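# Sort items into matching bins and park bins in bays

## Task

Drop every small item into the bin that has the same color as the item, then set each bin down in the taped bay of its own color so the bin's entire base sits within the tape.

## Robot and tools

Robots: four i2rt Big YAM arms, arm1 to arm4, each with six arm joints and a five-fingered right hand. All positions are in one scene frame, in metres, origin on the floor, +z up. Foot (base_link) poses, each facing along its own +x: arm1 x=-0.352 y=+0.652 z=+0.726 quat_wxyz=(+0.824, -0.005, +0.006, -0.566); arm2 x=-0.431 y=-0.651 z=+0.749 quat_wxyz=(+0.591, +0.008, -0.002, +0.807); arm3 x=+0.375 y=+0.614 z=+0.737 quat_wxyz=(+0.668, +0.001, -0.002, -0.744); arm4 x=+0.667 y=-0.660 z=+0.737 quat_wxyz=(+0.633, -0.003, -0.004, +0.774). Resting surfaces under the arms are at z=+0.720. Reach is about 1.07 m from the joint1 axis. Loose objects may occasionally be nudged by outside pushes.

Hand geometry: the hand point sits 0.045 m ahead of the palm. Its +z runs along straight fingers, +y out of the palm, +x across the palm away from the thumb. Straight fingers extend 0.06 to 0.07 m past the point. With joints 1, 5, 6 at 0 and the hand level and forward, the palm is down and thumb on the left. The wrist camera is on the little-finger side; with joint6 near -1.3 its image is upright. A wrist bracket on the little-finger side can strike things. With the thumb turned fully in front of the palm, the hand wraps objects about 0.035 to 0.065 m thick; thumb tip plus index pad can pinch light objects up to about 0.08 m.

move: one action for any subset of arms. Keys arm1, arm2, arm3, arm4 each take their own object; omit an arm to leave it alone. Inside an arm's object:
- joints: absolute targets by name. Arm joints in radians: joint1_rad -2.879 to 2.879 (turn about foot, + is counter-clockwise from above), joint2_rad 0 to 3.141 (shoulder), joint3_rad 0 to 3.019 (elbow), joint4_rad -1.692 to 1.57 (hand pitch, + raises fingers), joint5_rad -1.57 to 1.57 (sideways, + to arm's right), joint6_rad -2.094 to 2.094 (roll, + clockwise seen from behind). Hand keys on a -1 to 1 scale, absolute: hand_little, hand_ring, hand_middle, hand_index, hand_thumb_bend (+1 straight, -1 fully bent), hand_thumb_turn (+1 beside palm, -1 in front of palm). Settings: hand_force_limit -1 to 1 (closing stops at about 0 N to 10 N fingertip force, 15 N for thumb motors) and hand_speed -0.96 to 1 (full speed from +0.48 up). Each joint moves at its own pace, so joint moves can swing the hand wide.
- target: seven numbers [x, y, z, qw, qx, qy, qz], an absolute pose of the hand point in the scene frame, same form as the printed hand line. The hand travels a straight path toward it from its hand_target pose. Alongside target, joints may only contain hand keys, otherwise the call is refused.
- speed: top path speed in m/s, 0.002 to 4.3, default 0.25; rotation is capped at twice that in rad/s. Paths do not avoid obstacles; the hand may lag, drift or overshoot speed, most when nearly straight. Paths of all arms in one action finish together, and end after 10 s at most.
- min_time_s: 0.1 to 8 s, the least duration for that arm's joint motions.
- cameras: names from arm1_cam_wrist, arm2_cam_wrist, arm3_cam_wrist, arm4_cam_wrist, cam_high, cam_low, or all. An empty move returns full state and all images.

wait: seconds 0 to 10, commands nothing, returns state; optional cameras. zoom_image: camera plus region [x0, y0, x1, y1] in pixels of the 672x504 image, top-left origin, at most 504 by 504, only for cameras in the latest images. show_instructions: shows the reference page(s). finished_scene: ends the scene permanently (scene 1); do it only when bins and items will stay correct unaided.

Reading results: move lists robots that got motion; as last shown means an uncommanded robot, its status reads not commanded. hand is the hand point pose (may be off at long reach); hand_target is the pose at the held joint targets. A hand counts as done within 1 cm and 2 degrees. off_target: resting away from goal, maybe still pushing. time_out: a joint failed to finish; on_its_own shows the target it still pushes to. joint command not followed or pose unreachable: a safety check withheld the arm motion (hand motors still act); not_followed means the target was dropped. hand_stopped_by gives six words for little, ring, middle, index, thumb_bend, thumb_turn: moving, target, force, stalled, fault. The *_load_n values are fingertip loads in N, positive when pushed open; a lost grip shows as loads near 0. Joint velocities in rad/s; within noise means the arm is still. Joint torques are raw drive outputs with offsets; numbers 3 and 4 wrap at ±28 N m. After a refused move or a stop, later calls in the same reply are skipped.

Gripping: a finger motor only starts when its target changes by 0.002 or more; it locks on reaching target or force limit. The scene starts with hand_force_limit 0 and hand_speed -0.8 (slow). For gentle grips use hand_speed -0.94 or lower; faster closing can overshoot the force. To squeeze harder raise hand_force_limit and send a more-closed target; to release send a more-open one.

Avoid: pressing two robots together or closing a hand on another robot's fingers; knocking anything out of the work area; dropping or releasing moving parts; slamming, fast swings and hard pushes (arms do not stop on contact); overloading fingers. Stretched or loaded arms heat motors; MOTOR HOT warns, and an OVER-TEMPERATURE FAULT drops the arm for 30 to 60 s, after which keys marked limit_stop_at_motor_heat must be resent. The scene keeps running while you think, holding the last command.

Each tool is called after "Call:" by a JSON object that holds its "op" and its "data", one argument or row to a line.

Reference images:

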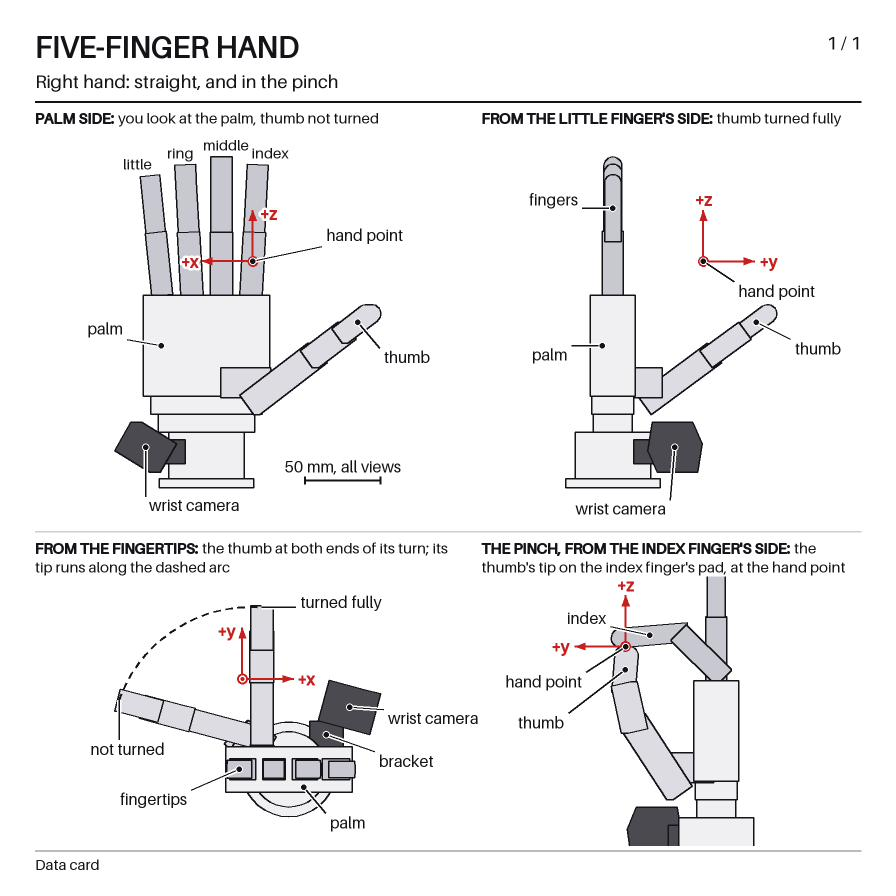

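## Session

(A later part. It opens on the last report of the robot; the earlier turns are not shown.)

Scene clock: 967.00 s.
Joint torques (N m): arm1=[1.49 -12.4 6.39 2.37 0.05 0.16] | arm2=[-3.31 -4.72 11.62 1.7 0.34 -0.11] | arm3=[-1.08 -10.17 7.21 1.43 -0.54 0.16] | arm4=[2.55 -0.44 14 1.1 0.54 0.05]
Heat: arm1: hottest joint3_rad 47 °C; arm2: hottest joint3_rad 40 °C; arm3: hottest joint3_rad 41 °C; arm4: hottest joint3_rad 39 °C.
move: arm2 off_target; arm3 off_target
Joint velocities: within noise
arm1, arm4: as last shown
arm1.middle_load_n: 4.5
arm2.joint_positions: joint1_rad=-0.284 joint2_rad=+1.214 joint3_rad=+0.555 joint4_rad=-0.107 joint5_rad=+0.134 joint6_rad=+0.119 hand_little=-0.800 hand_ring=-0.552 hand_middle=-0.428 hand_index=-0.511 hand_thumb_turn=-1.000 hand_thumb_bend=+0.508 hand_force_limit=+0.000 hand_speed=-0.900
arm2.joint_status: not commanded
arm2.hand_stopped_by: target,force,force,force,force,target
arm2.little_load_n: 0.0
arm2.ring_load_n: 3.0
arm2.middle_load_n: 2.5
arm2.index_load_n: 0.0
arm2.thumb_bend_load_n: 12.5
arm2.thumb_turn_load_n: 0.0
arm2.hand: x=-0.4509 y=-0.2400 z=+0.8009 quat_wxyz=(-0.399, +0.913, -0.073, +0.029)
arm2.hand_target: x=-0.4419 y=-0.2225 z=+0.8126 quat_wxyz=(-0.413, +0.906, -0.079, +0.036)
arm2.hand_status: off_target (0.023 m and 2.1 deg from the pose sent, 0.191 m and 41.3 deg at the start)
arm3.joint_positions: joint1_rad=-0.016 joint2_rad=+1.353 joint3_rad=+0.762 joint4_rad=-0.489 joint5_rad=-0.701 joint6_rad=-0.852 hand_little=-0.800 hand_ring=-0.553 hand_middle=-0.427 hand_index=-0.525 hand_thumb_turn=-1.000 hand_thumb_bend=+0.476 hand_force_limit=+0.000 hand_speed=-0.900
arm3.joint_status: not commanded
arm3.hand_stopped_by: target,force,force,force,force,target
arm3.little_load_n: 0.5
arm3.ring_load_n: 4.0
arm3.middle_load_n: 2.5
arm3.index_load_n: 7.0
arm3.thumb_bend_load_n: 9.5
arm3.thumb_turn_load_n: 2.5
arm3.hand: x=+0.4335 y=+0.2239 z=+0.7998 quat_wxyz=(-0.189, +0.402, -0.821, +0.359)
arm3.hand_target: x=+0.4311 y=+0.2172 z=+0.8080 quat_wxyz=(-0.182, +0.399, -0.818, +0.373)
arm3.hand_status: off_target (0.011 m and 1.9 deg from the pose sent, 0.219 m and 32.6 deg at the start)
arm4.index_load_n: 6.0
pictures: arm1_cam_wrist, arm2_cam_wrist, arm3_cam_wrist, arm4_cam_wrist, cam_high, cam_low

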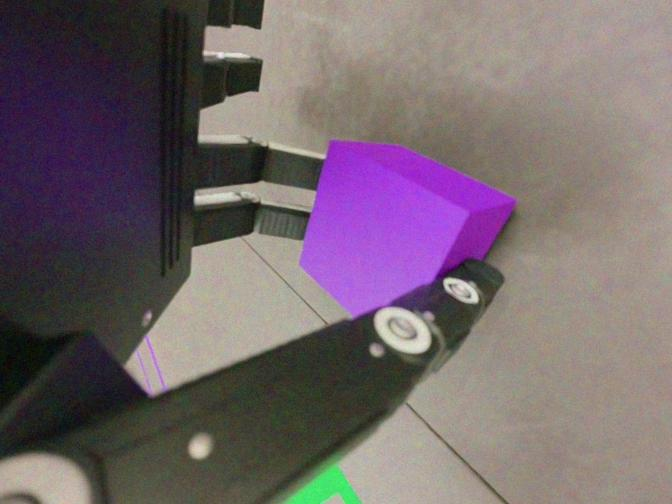

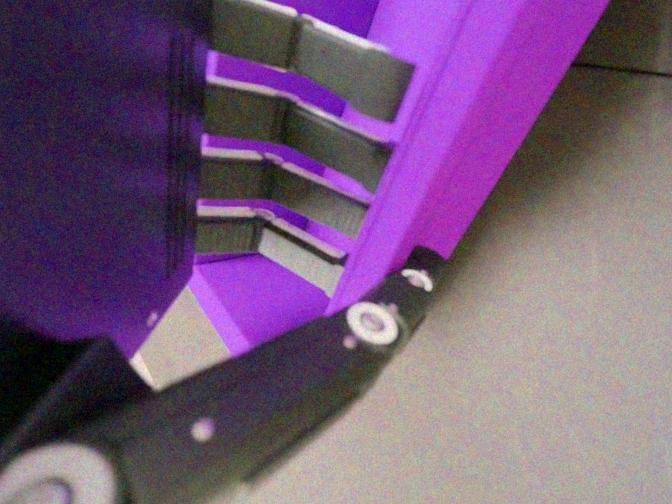

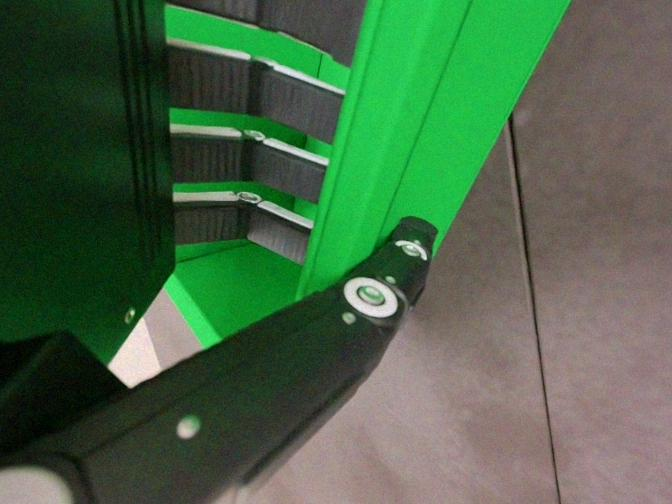

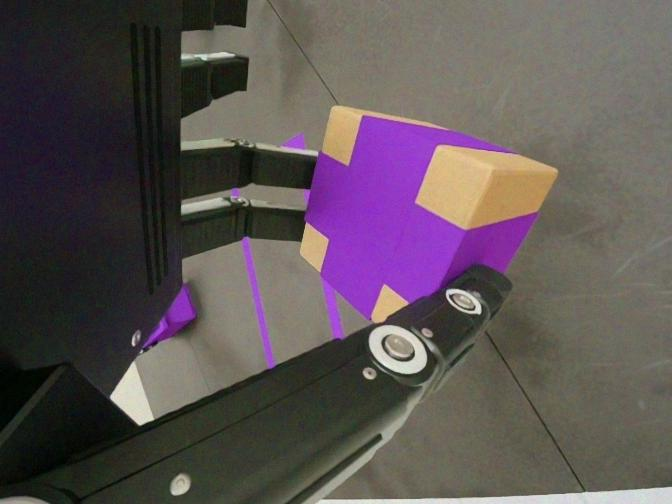

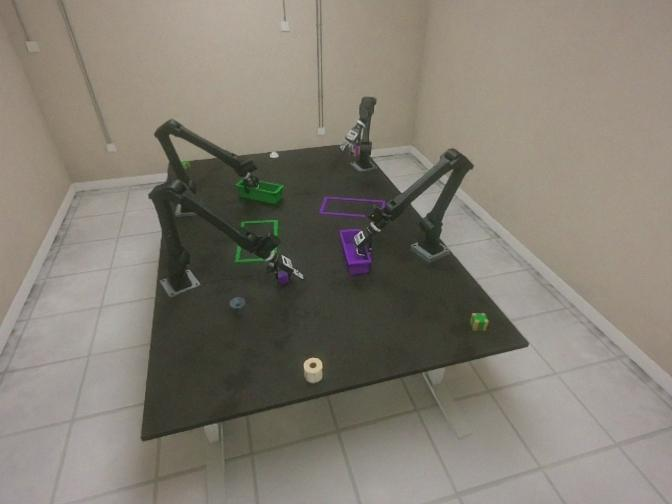

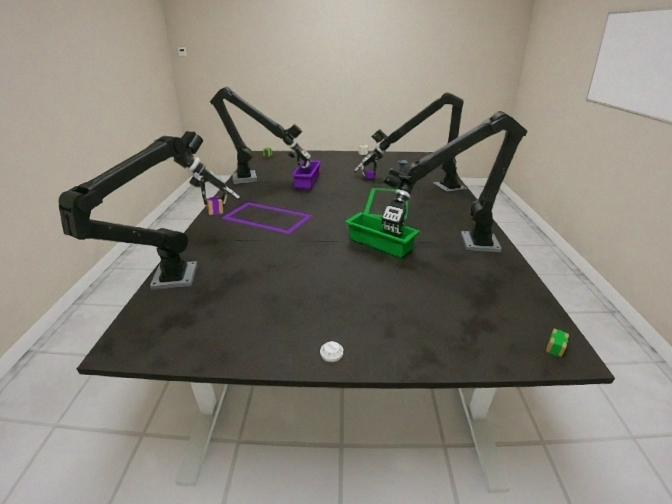

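Call:
{"op": "move", "data": {
  "arm1": {"joints": {"hand_speed": -0.7, "hand_index": 0.5, "hand_middle": 0.5, "hand_thumb_bend": 1}},
  "arm2": {"target": [-0.216, -0.201, 0.812, 0.3591, -0.7880, 0.4549, -0.2073], "speed": 0.18},
  "arm3": {"target": [0.210, 0.1915, 0.808, 0.0720, -0.1580, 0.8961, -0.4084], "speed": 0.18},
  "cameras": ["arm1_cam_wrist", "cam_high"]
}}

Call:
{"op": "move", "data": {
  "arm1": {"target": [-0.455, 0.20, 0.93, 0, 0, -0.9099, 0.4147], "speed": 0.2},
  "arm2": {"target": [0.03, -0.29, 0.812, 0.2643, -0.5800, 0.7062, -0.3218], "speed": 0.18},
  "arm3": {"target": [0.0, 0.245, 0.808, -0.0203, 0.0446, 0.9087, -0.4141], "speed": 0.18},
  "cameras": ["all"]
}}

Scene clock: 995.87 s.
Joint torques (N m): arm1=[1.49 -12.4 6.41 2.24 0.04 0.15] | arm2=[-3.02 -8.12 11.69 0.47 0.51 -0.13] | arm3=[-1.32 -8.64 9.76 1.26 -0.21 0.16] | arm4=[2.49 -0.44 13.98 1.09 0.54 0.04]
Heat: arm1: hottest joint3_rad 44 °C; arm2: hottest joint3_rad 40 °C; arm3: hottest joint3_rad 41 °C; arm4: hottest joint3_rad 39 °C.
move: arm1 done; arm2 off_target; arm3 off_target
Joint velocities: within noise
arm1.joint_positions: joint1_rad=-0.694 joint2_rad=+1.563 joint3_rad=+0.872 joint4_rad=-0.059 joint5_rad=-0.250 joint6_rad=-0.208 hand_little=+1.000 hand_ring=+1.000 hand_middle=+0.500 hand_index=+0.500 hand_thumb_turn=-1.000 hand_thumb_bend=+1.000 hand_force_limit=+0.000 hand_speed=-0.700
arm1.joint_status: all done
arm1.hand_stopped_by: target,target,target,target,target,target
arm1.little_load_n: 0.0
arm1.ring_load_n: -0.5
arm1.middle_load_n: 0.0
arm1.index_load_n: 0.0
arm1.thumb_bend_load_n: 0.0
arm1.thumb_turn_load_n: -0.5
arm1.hand: x=-0.4591 y=+0.1337 z=+0.7709 quat_wxyz=(+0.001, -0.001, -0.911, +0.412)
arm1.hand_target: x=-0.4550 y=+0.1301 z=+0.7682 quat_wxyz=(+0.000, +0.000, -0.910, +0.415)
arm1.hand_status: not commanded
arm2.joint_positions: joint1_rad=-0.639 joint2_rad=+1.427 joint3_rad=+0.767 joint4_rad=-0.201 joint5_rad=+0.511 joint6_rad=+0.503 hand_little=-0.800 hand_ring=-0.552 hand_middle=-0.428 hand_index=-0.511 hand_thumb_turn=-1.000 hand_thumb_bend=+0.508 hand_force_limit=+0.000 hand_speed=-0.900
arm2.joint_status: not commanded
arm2.hand_stopped_by: target,force,force,force,force,target
arm2.little_load_n: 0.5
arm2.ring_load_n: 4.5
arm2.middle_load_n: 3.0
arm2.index_load_n: 0.0
arm2.thumb_bend_load_n: 11.5
arm2.thumb_turn_load_n: 0.0
arm2.hand: x=-0.2285 y=-0.2093 z=+0.8028 quat_wxyz=(-0.358, +0.793, -0.451, +0.200)
arm2.hand_target: x=-0.2162 y=-0.2015 z=+0.8121 quat_wxyz=(-0.359, +0.788, -0.455, +0.207)
arm2.hand_status: off_target (0.018 m and 1.0 deg from the pose sent, 0.238 m and 51.1 deg at the start)
arm3.joint_positions: joint1_rad=-0.488 joint2_rad=+1.432 joint3_rad=+0.831 joint4_rad=-0.420 joint5_rad=-0.665 joint6_rad=-0.762 hand_little=-0.800 hand_ring=-0.553 hand_middle=-0.427 hand_index=-0.525 hand_thumb_turn=-1.000 hand_thumb_bend=+0.476 hand_force_limit=+0.000 hand_speed=-0.900
arm3.joint_status: not commanded
arm3.hand_stopped_by: target,force,force,force,force,target
arm3.little_load_n: 0.0
arm3.ring_load_n: 3.0
arm3.middle_load_n: 3.0
arm3.index_load_n: 6.5
arm3.thumb_bend_load_n: 9.0
arm3.thumb_turn_load_n: 2.5
arm3.hand: x=+0.2254 y=+0.2073 z=+0.7983 quat_wxyz=(-0.086, +0.163, -0.899, +0.398)
arm3.hand_target: x=+0.2103 y=+0.1923 z=+0.8084 quat_wxyz=(-0.072, +0.158, -0.896, +0.408)
arm3.hand_status: off_target (0.024 m and 2.1 deg from the pose sent, 0.226 m and 32.8 deg at the start)
arm4: as last shown
arm4.index_load_n: 5.5
arm4.thumb_turn_load_n: -0.5

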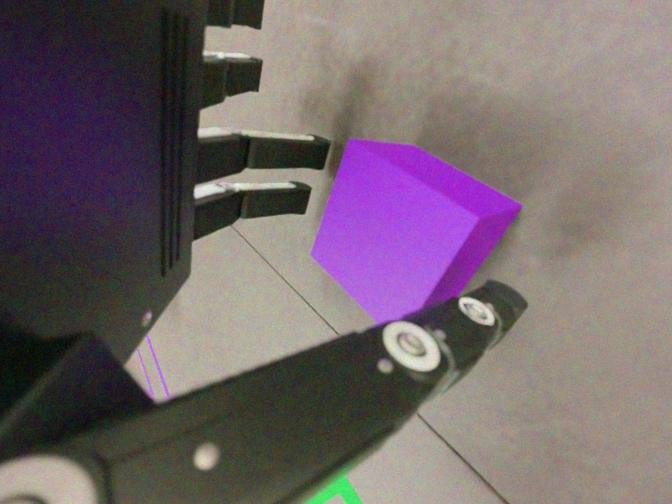

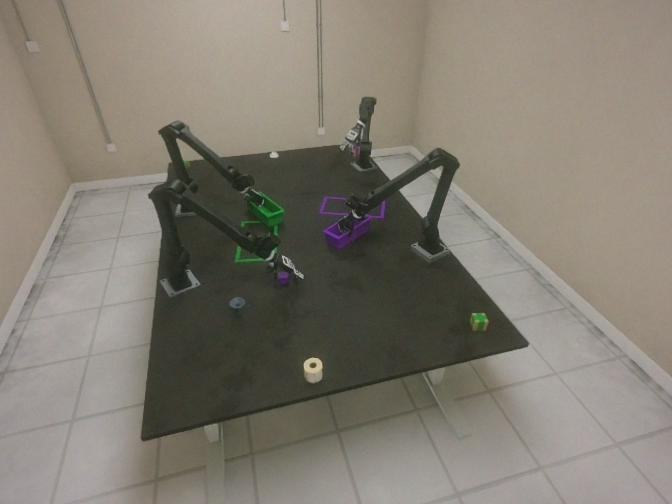

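Scene clock: 998.67 s.
Joint torques (N m): arm1=[-0.09 -10.17 11.23 1.07 -0.17 -0.01] | arm2=[-2.9 -12.16 11.86 0.25 0.57 -0.15] | arm3=[-0.91 -10.75 9.81 1.37 -0.13 0.17] | arm4=[2.61 -0.5 14 1.1 0.54 0.05]
Heat: arm1: hottest joint3_rad 44 °C; arm2: hottest joint3_rad 40 °C; arm3: hottest joint3_rad 41 °C; arm4: hottest joint3_rad 39 °C.
move: arm1 off_target; arm2 off_target; arm3 off_target
Joint velocities: within noise
arm1.joint_positions: joint1_rad=-0.739 joint2_rad=+1.199 joint3_rad=+0.928 joint4_rad=-0.530 joint5_rad=-0.292 joint6_rad=-0.240 hand_little=+1.000 hand_ring=+1.000 hand_middle=+0.500 hand_index=+0.500 hand_thumb_turn=-1.000 hand_thumb_bend=+1.000 hand_force_limit=+0.000 hand_speed=-0.700
arm1.joint_status: not commanded
arm1.hand_stopped_by: target,target,target,target,target,target
arm1.little_load_n: 0.0
arm1.ring_load_n: 0.0
arm1.middle_load_n: 0.0
arm1.index_load_n: 0.0
arm1.thumb_bend_load_n: 0.0
arm1.thumb_turn_load_n: 0.0
arm1.hand: x=-0.4463 y=+0.2106 z=+0.9045 quat_wxyz=(-0.009, -0.003, -0.918, +0.395)
arm1.hand_target: x=-0.4546 y=+0.2008 z=+0.9300 quat_wxyz=(+0.000, +0.000, -0.910, +0.415)
arm1.hand_status: off_target (0.029 m and 2.7 deg from the pose sent, 0.172 m and 0.4 deg at the start)
arm2.joint_positions: joint1_rad=-1.069 joint2_rad=+1.671 joint3_rad=+1.088 joint4_rad=-0.429 joint5_rad=+0.691 joint6_rad=+0.786 hand_little=-0.800 hand_ring=-0.552 hand_middle=-0.428 hand_index=-0.511 hand_thumb_turn=-1.000 hand_thumb_bend=+0.508 hand_force_limit=+0.000 hand_speed=-0.900
arm2.joint_status: not commanded
arm2.hand_stopped_by: target,force,force,force,force,target
arm2.little_load_n: 0.0
arm2.ring_load_n: 5.0
arm2.middle_load_n: 3.0
arm2.index_load_n: 0.0
arm2.thumb_bend_load_n: 11.5
arm2.thumb_turn_load_n: 0.0
arm2.hand: x=+0.0164 y=-0.2920 z=+0.8037 quat_wxyz=(-0.263, +0.581, -0.703, +0.315)
arm2.hand_target: x=+0.0296 y=-0.2903 z=+0.8122 quat_wxyz=(-0.264, +0.578, -0.703, +0.320)
arm2.hand_status: off_target (0.016 m and 0.7 deg from the pose sent, 0.271 m and 42.0 deg at the start)
arm3.joint_positions: joint1_rad=-0.872 joint2_rad=+1.587 joint3_rad=+1.013 joint4_rad=-0.401 joint5_rad=-0.631 joint6_rad=-0.694 hand_little=-0.800 hand_ring=-0.553 hand_middle=-0.427 hand_index=-0.525 hand_thumb_turn=-1.000 hand_thumb_bend=+0.476 hand_force_limit=+0.000 hand_speed=-0.900
arm3.joint_status: not commanded
arm3.hand_stopped_by: target,force,force,force,force,target
arm3.little_load_n: 0.0
arm3.ring_load_n: 3.0
arm3.middle_load_n: 2.5
arm3.index_load_n: 5.5
arm3.thumb_bend_load_n: 9.0
arm3.thumb_turn_load_n: 2.0
arm3.hand: x=+0.0199 y=+0.2528 z=+0.8009 quat_wxyz=(+0.006, -0.040, -0.912, +0.408)
arm3.hand_target: x=+0.0005 y=+0.2456 z=+0.8084 quat_wxyz=(+0.020, -0.044, -0.909, +0.414)
arm3.hand_status: off_target (0.022 m and 1.9 deg from the pose sent, 0.229 m and 26.9 deg at the start)
arm4: as last shown
arm4.thumb_turn_load_n: 0.0
pictures: arm1_cam_wrist, arm2_cam_wrist, arm3_cam_wrist, arm4_cam_wrist, cam_high, cam_low

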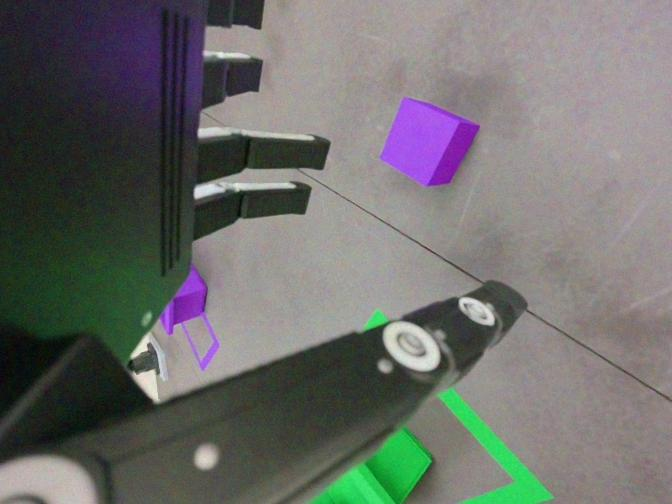

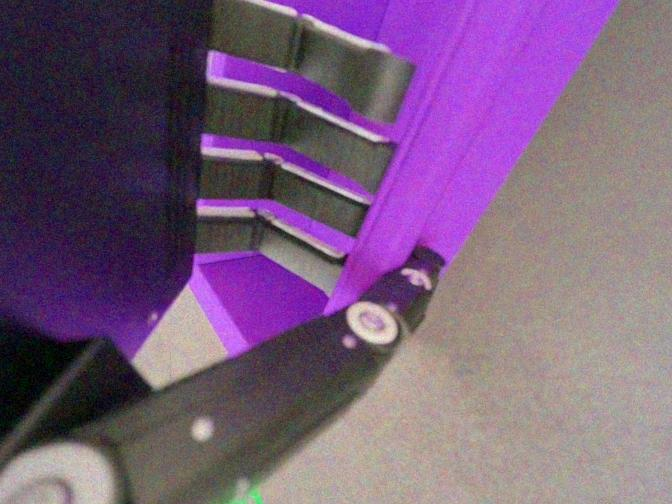

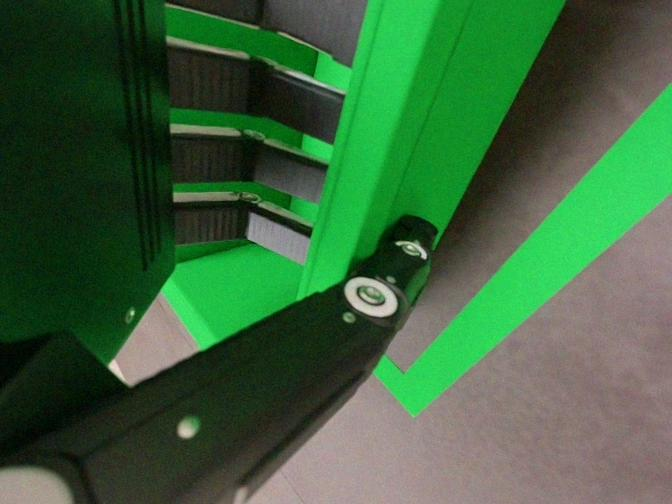

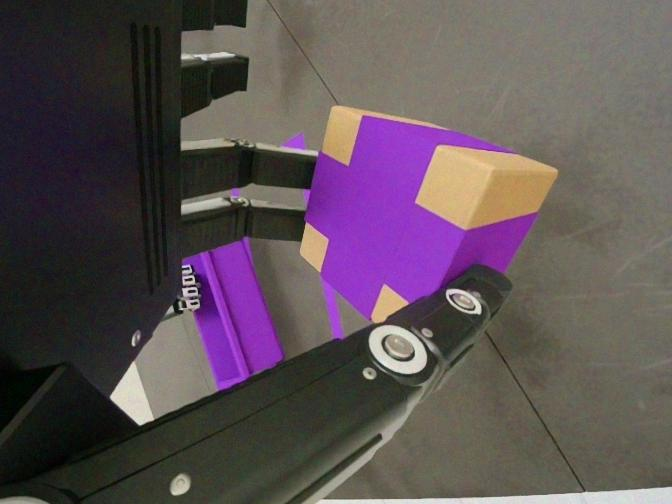

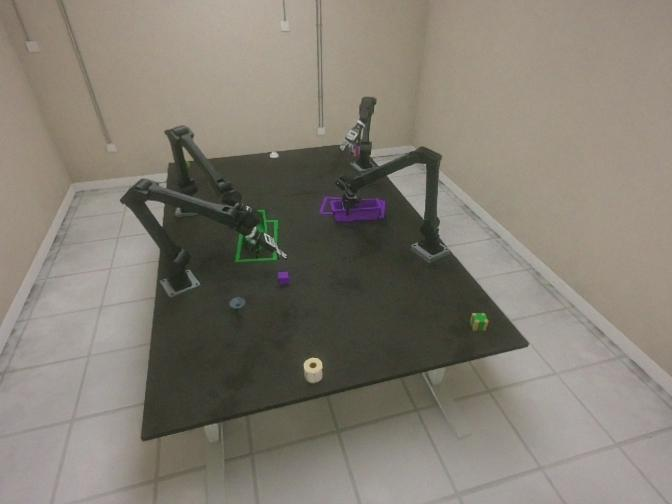

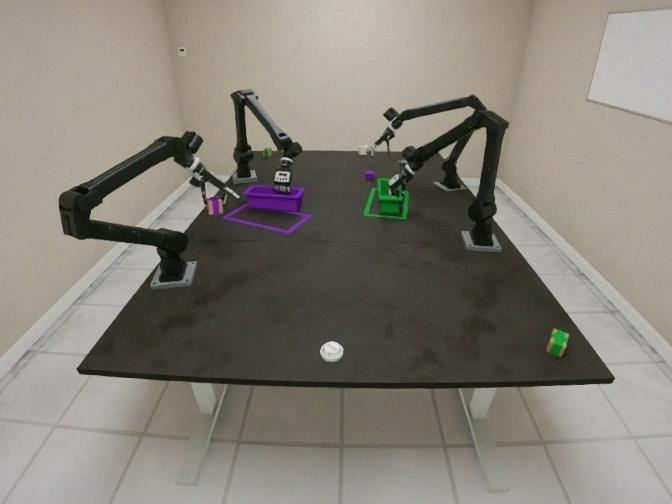

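Call:
{"op": "move", "data": {
  "arm2": {"target": [0.066, -0.342, 0.812, 0.2246, -0.4929, 0.7648, -0.3485], "speed": 0.12},
  "arm3": {"target": [-0.058, 0.271, 0.808, -0.0433, 0.0951, 0.9049, -0.4124], "speed": 0.12},
  "cameras": ["arm1_cam_wrist", "arm2_cam_wrist", "arm3_cam_wrist", "arm4_cam_wrist", "cam_high", "cam_low"]
}}

Call:
{"op": "zoom_image", "data": {
  "camera": "cam_high",
  "region": [220, 180, 400, 280]
}}

Call:
{"op": "zoom_image", "data": {
  "camera": "cam_low",
  "region": [210, 160, 430, 250]
}}

Scene clock: 1058.00 s.
Joint torques (N m): arm1=[-0.15 -10.29 11.23 1.01 -0.18 0] | arm2=[-2.96 -12.57 11.74 0.02 0.65 -0.16] | arm3=[-1.08 -11.52 9.95 1.16 -0.11 0.12] | arm4=[2.49 -0.44 14 1.11 0.54 0.05]
Heat: arm1: hottest joint3_rad 46 °C; arm2: hottest joint3_rad 41 °C; arm3: hottest joint3_rad 42 °C; arm4: hottest joint3_rad 40 °C.
move: arm2 off_target; arm3 off_target
Joint velocities: within noise
arm1, arm4: as last shown
arm1.joint_positions: joint1_rad=-0.739 joint2_rad=+1.199 joint3_rad=+0.928 joint4_rad=-0.530 joint5_rad=-0.292 joint6_rad=-0.241 hand_little=+1.000 hand_ring=+1.000 hand_middle=+0.500 hand_index=+0.500 hand_thumb_turn=-1.000 hand_thumb_bend=+1.000 hand_force_limit=+0.000 hand_speed=-0.700
arm1.hand: x=-0.4464 y=+0.2107 z=+0.9045 quat_wxyz=(-0.009, -0.003, -0.918, +0.395)
arm2.joint_positions: joint1_rad=-1.156 joint2_rad=+1.701 joint3_rad=+1.143 joint4_rad=-0.560 joint5_rad=+0.761 joint6_rad=+0.953 hand_little=-0.800 hand_ring=-0.552 hand_middle=-0.428 hand_index=-0.511 hand_thumb_turn=-1.000 hand_thumb_bend=+0.508 hand_force_limit=+0.000 hand_speed=-0.900
arm2.joint_status: not commanded
arm2.hand_stopped_by: target,force,force,force,force,target
arm2.little_load_n: 0.0
arm2.ring_load_n: 5.5
arm2.middle_load_n: 3.0
arm2.index_load_n: 0.0
arm2.thumb_bend_load_n: 11.0
arm2.thumb_turn_load_n: 0.0
arm2.hand: x=+0.0522 y=-0.3412 z=+0.8038 quat_wxyz=(-0.226, +0.497, -0.764, +0.343)
arm2.hand_target: x=+0.0656 y=-0.3423 z=+0.8120 quat_wxyz=(-0.225, +0.493, -0.765, +0.349)
arm2.hand_status: off_target (0.016 m and 0.8 deg from the pose sent, 0.071 m and 13.7 deg at the start)
arm3.joint_positions: joint1_rad=-0.968 joint2_rad=+1.645 joint3_rad=+1.086 joint4_rad=-0.401 joint5_rad=-0.623 joint6_rad=-0.676 hand_little=-0.800 hand_ring=-0.553 hand_middle=-0.427 hand_index=-0.525 hand_thumb_turn=-1.000 hand_thumb_bend=+0.476 hand_force_limit=+0.000 hand_speed=-0.900
arm3.joint_status: not commanded
arm3.hand_stopped_by: target,force,force,force,force,target
arm3.little_load_n: 0.0
arm3.ring_load_n: 3.5
arm3.middle_load_n: 2.5
arm3.index_load_n: 5.5
arm3.thumb_bend_load_n: 9.5
arm3.thumb_turn_load_n: 2.5
arm3.hand: x=-0.0380 y=+0.2753 z=+0.8019 quat_wxyz=(+0.031, -0.090, -0.908, +0.408)
arm3.hand_target: x=-0.0575 y=+0.2716 z=+0.8084 quat_wxyz=(+0.044, -0.095, -0.905, +0.413)
arm3.hand_status: off_target (0.021 m and 1.6 deg from the pose sent, 0.080 m and 7.7 deg at the start)
arm4.index_load_n: 6.0

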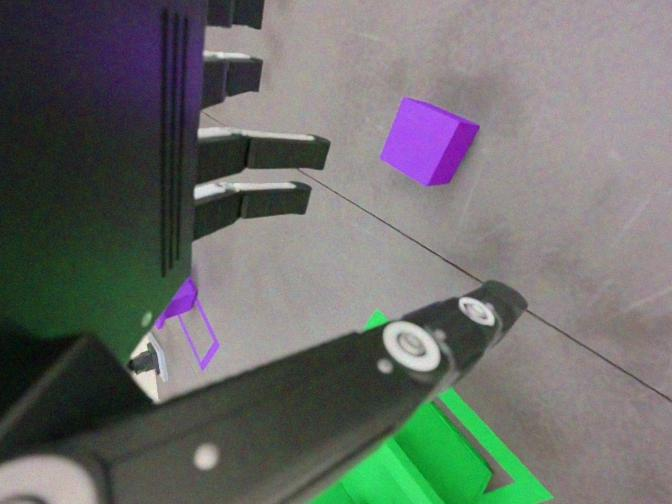

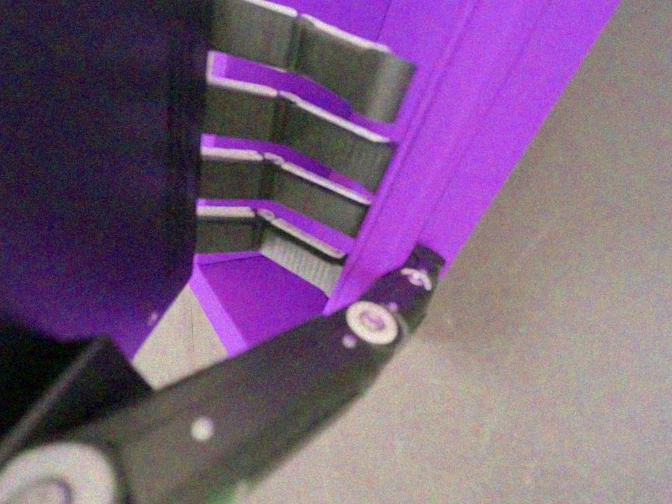

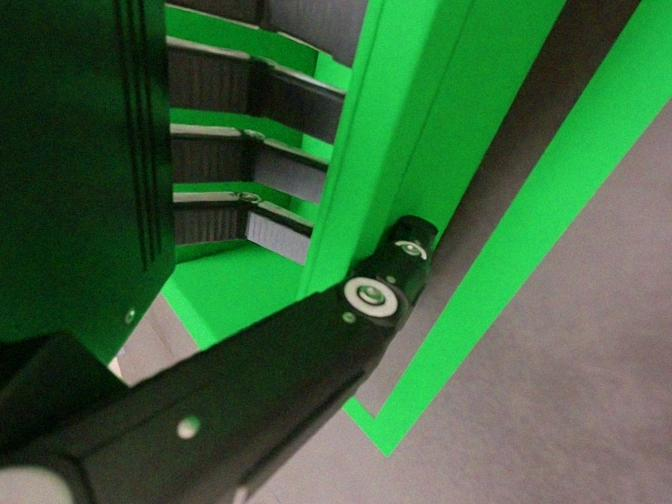

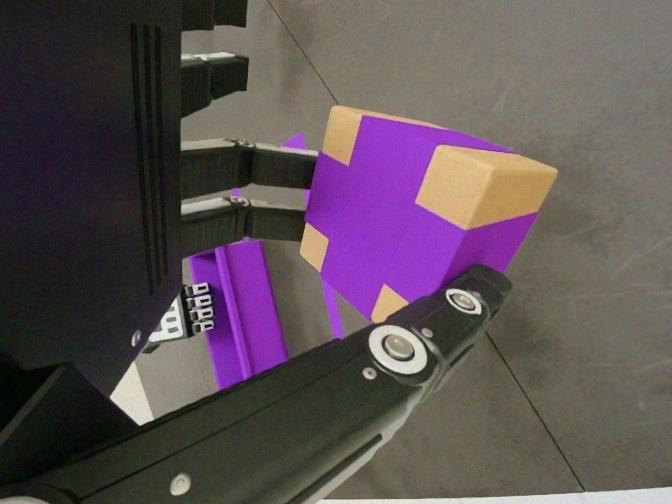

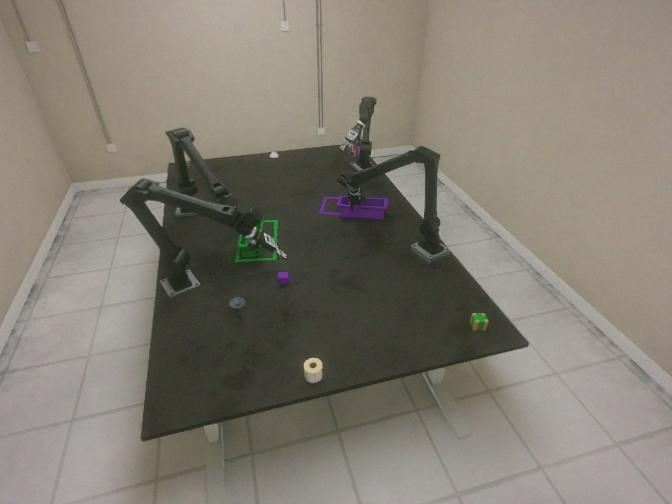

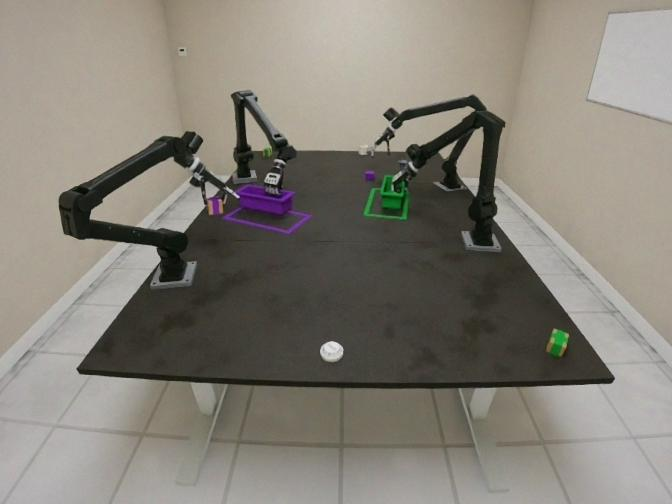

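Scaled by 2.800 from the camera's image (finer frame: 960x720).

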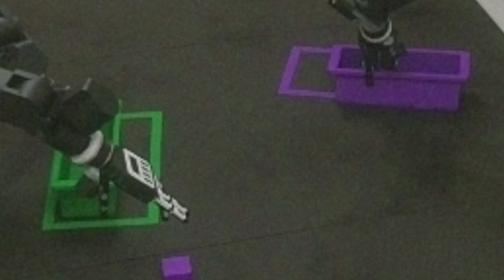

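Scaled by 2.291 from the camera's image (finer frame: 960x720).

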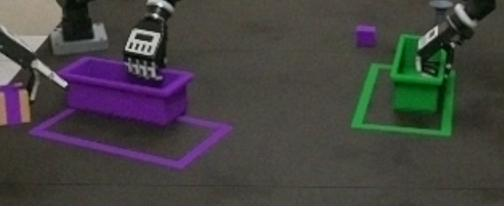

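Call:
{"op": "zoom_image", "data": {
  "camera": "cam_low",
  "region": [355, 165, 425, 225]
}}

Call:
{"op": "zoom_image", "data": {
  "camera": "cam_low",
  "region": [215, 175, 325, 245]
}}

Call:
{"op": "zoom_image", "data": {
  "camera": "cam_high",
  "region": [225, 210, 295, 270]
}}

Call:
{"op": "zoom_image", "data": {
  "camera": "cam_high",
  "region": [310, 185, 400, 235]
}}

Scaled by 7.200 from the camera's image (finer frame: 960x720).

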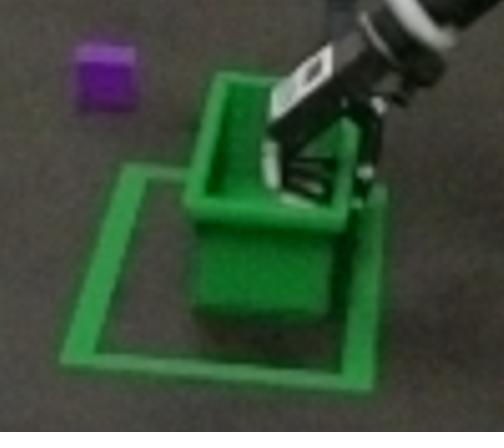

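Scaled by 4.582 from the camera's image (finer frame: 960x720).

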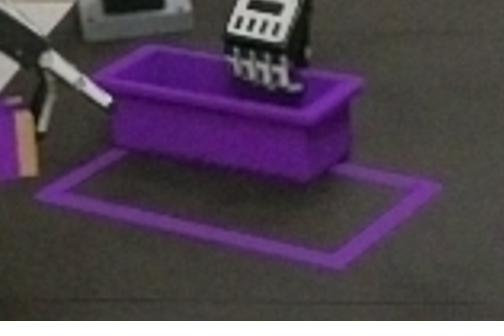

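Scaled by 7.200 from the camera's image (finer frame: 960x720).

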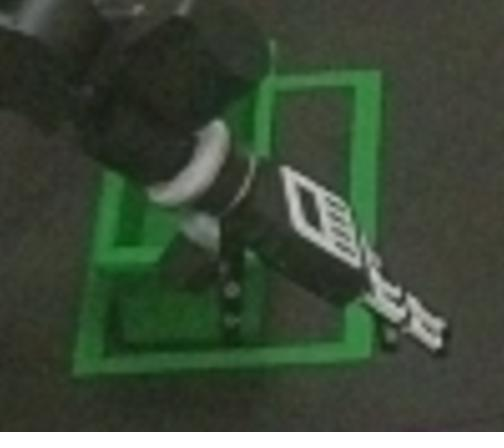

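Scaled by 5.600 from the camera's image (finer frame: 960x720).

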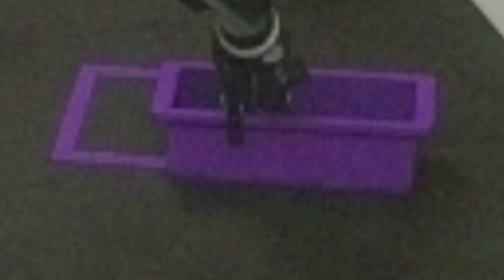

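Call:
{"op": "move", "data": {
  "arm2": {"target": [0.17, -0.316, 0.812, 0.2120, -0.4652, 0.7820, -0.3564], "speed": 0.12},
  "arm3": {"target": [0.0145, 0.236, 0.808, -0.0433, 0.0951, 0.9049, -0.4124], "speed": 0.1},
  "cameras": ["arm2_cam_wrist", "arm3_cam_wrist", "arm4_cam_wrist", "cam_high", "cam_low"]
}}

Call:
{"op": "zoom_image", "data": {
  "camera": "cam_low",
  "region": [355, 165, 425, 225]
}}

Call:
{"op": "zoom_image", "data": {
  "camera": "cam_low",
  "region": [215, 175, 325, 245]
}}

Call:
{"op": "zoom_image", "data": {
  "camera": "cam_high",
  "region": [225, 210, 295, 270]
}}

Call:
{"op": "zoom_image", "data": {
  "camera": "cam_high",
  "region": [310, 185, 400, 235]
}}

Scene clock: 1142.33 s.
Joint torques (N m): arm1=[-0.03 -10.11 11.23 1.01 -0.17 0] | arm2=[-2.9 -16.38 12.48 0.08 0.49 -0.15] | arm3=[0.5 -13.33 6.93 1.7 -0.13 0.12] | arm4=[2.55 -0.5 14.01 1.11 0.53 0.05]
Heat: arm1: hottest joint3_rad 48 °C; arm2: hottest joint3_rad 44 °C; arm3: hottest joint3_rad 43 °C; arm4: hottest joint3_rad 41 °C.
move: arm2 off_target; arm3 done
Joint velocities: within noise
arm1, arm4: as last shown
arm2.joint_positions: joint1_rad=-1.228 joint2_rad=+1.938 joint3_rad=+1.496 joint4_rad=-0.678 joint5_rad=+0.766 joint6_rad=+0.955 hand_little=-0.800 hand_ring=-0.552 hand_middle=-0.428 hand_index=-0.511 hand_thumb_turn=-1.000 hand_thumb_bend=+0.508 hand_force_limit=+0.000 hand_speed=-0.900
arm2.joint_status: not commanded
arm2.hand_stopped_by: target,force,force,force,force,target
arm2.little_load_n: 0.0
arm2.ring_load_n: 4.0
arm2.middle_load_n: 2.5
arm2.index_load_n: 0.0
arm2.thumb_bend_load_n: 11.5
arm2.thumb_turn_load_n: 0.0
arm2.hand: x=+0.1564 y=-0.3148 z=+0.8047 quat_wxyz=(-0.212, +0.468, -0.782, +0.353)
arm2.hand_target: x=+0.1697 y=-0.3164 z=+0.8121 quat_wxyz=(-0.213, +0.465, -0.782, +0.356)
arm2.hand_status: off_target (0.015 m and 0.5 deg from the pose sent, 0.121 m and 4.7 deg at the start)
arm3.joint_positions: joint1_rad=-0.842 joint2_rad=+1.573 joint3_rad=+0.990 joint4_rad=-0.301 joint5_rad=-0.532 joint6_rad=-0.542 hand_little=-0.800 hand_ring=-0.554 hand_middle=-0.427 hand_index=-0.525 hand_thumb_turn=-1.000 hand_thumb_bend=+0.476 hand_force_limit=+0.000 hand_speed=-0.900
arm3.joint_status: not commanded
arm3.hand_stopped_by: target,force,force,force,force,target
arm3.little_load_n: 0.5
arm3.ring_load_n: 2.5
arm3.middle_load_n: 2.5
arm3.index_load_n: 5.0
arm3.thumb_bend_load_n: 9.5
arm3.thumb_turn_load_n: 2.0
arm3.hand: x=+0.0136 y=+0.2399 z=+0.8033 quat_wxyz=(+0.036, -0.098, -0.908, +0.407)
arm3.hand_target: x=+0.0146 y=+0.2360 z=+0.8081 quat_wxyz=(+0.043, -0.095, -0.905, +0.412)
arm3.hand_status: done (0.006 m and 1.1 deg from the pose sent, 0.066 m and 1.7 deg at the start)
arm4.index_load_n: 5.5

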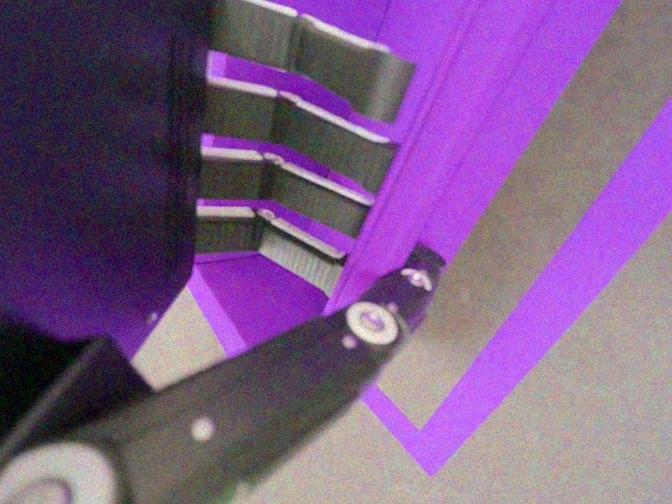

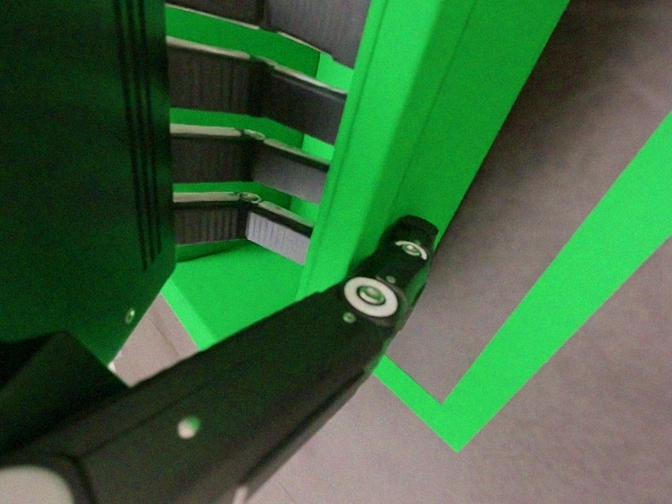

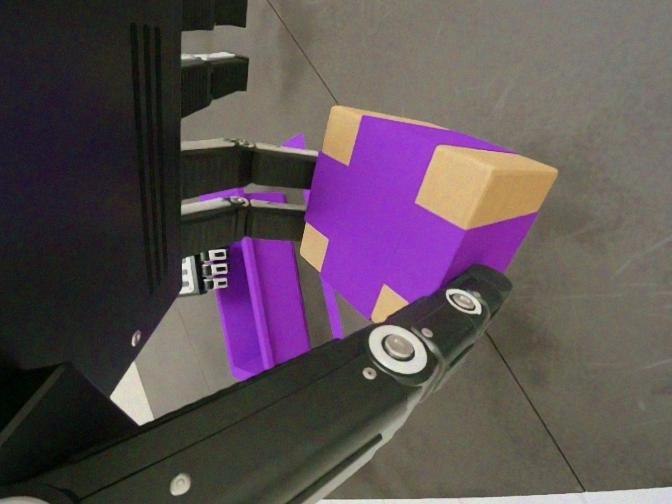

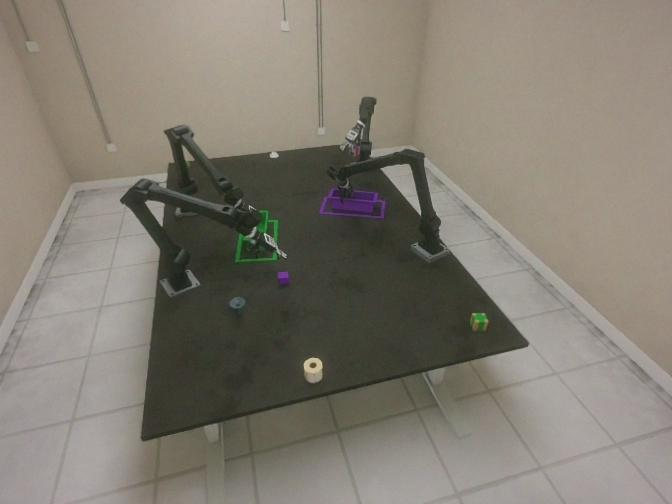

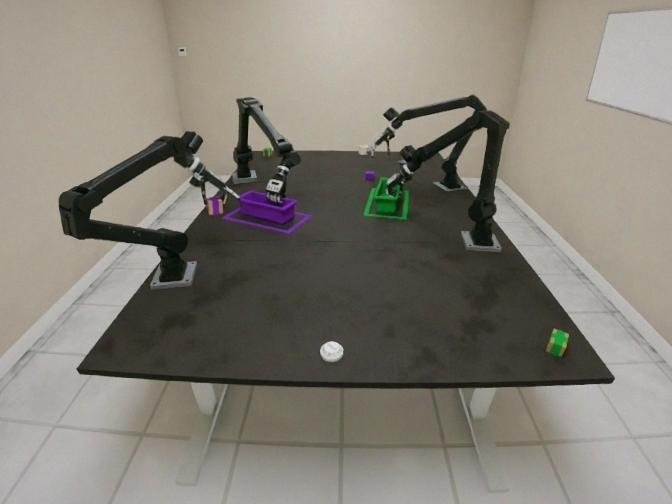

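Scaled by 7.200 from the camera's image (finer frame: 960x720).

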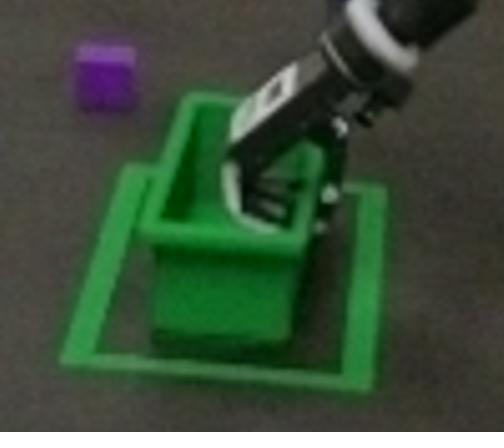

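Scaled by 4.582 from the camera's image (finer frame: 960x720).

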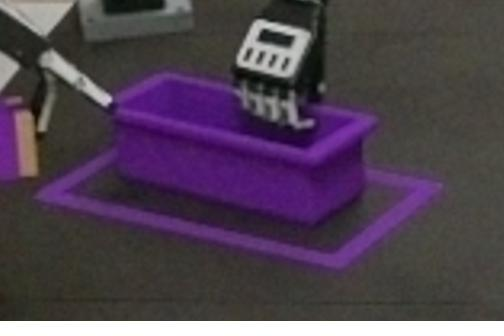

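Scaled by 7.200 from the camera's image (finer frame: 960x720).

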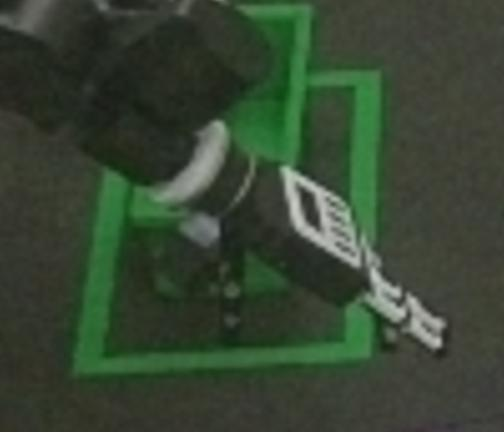

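Scaled by 5.600 from the camera's image (finer frame: 960x720).

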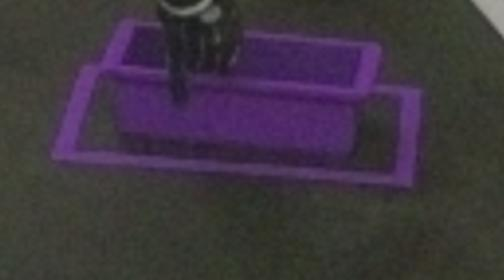

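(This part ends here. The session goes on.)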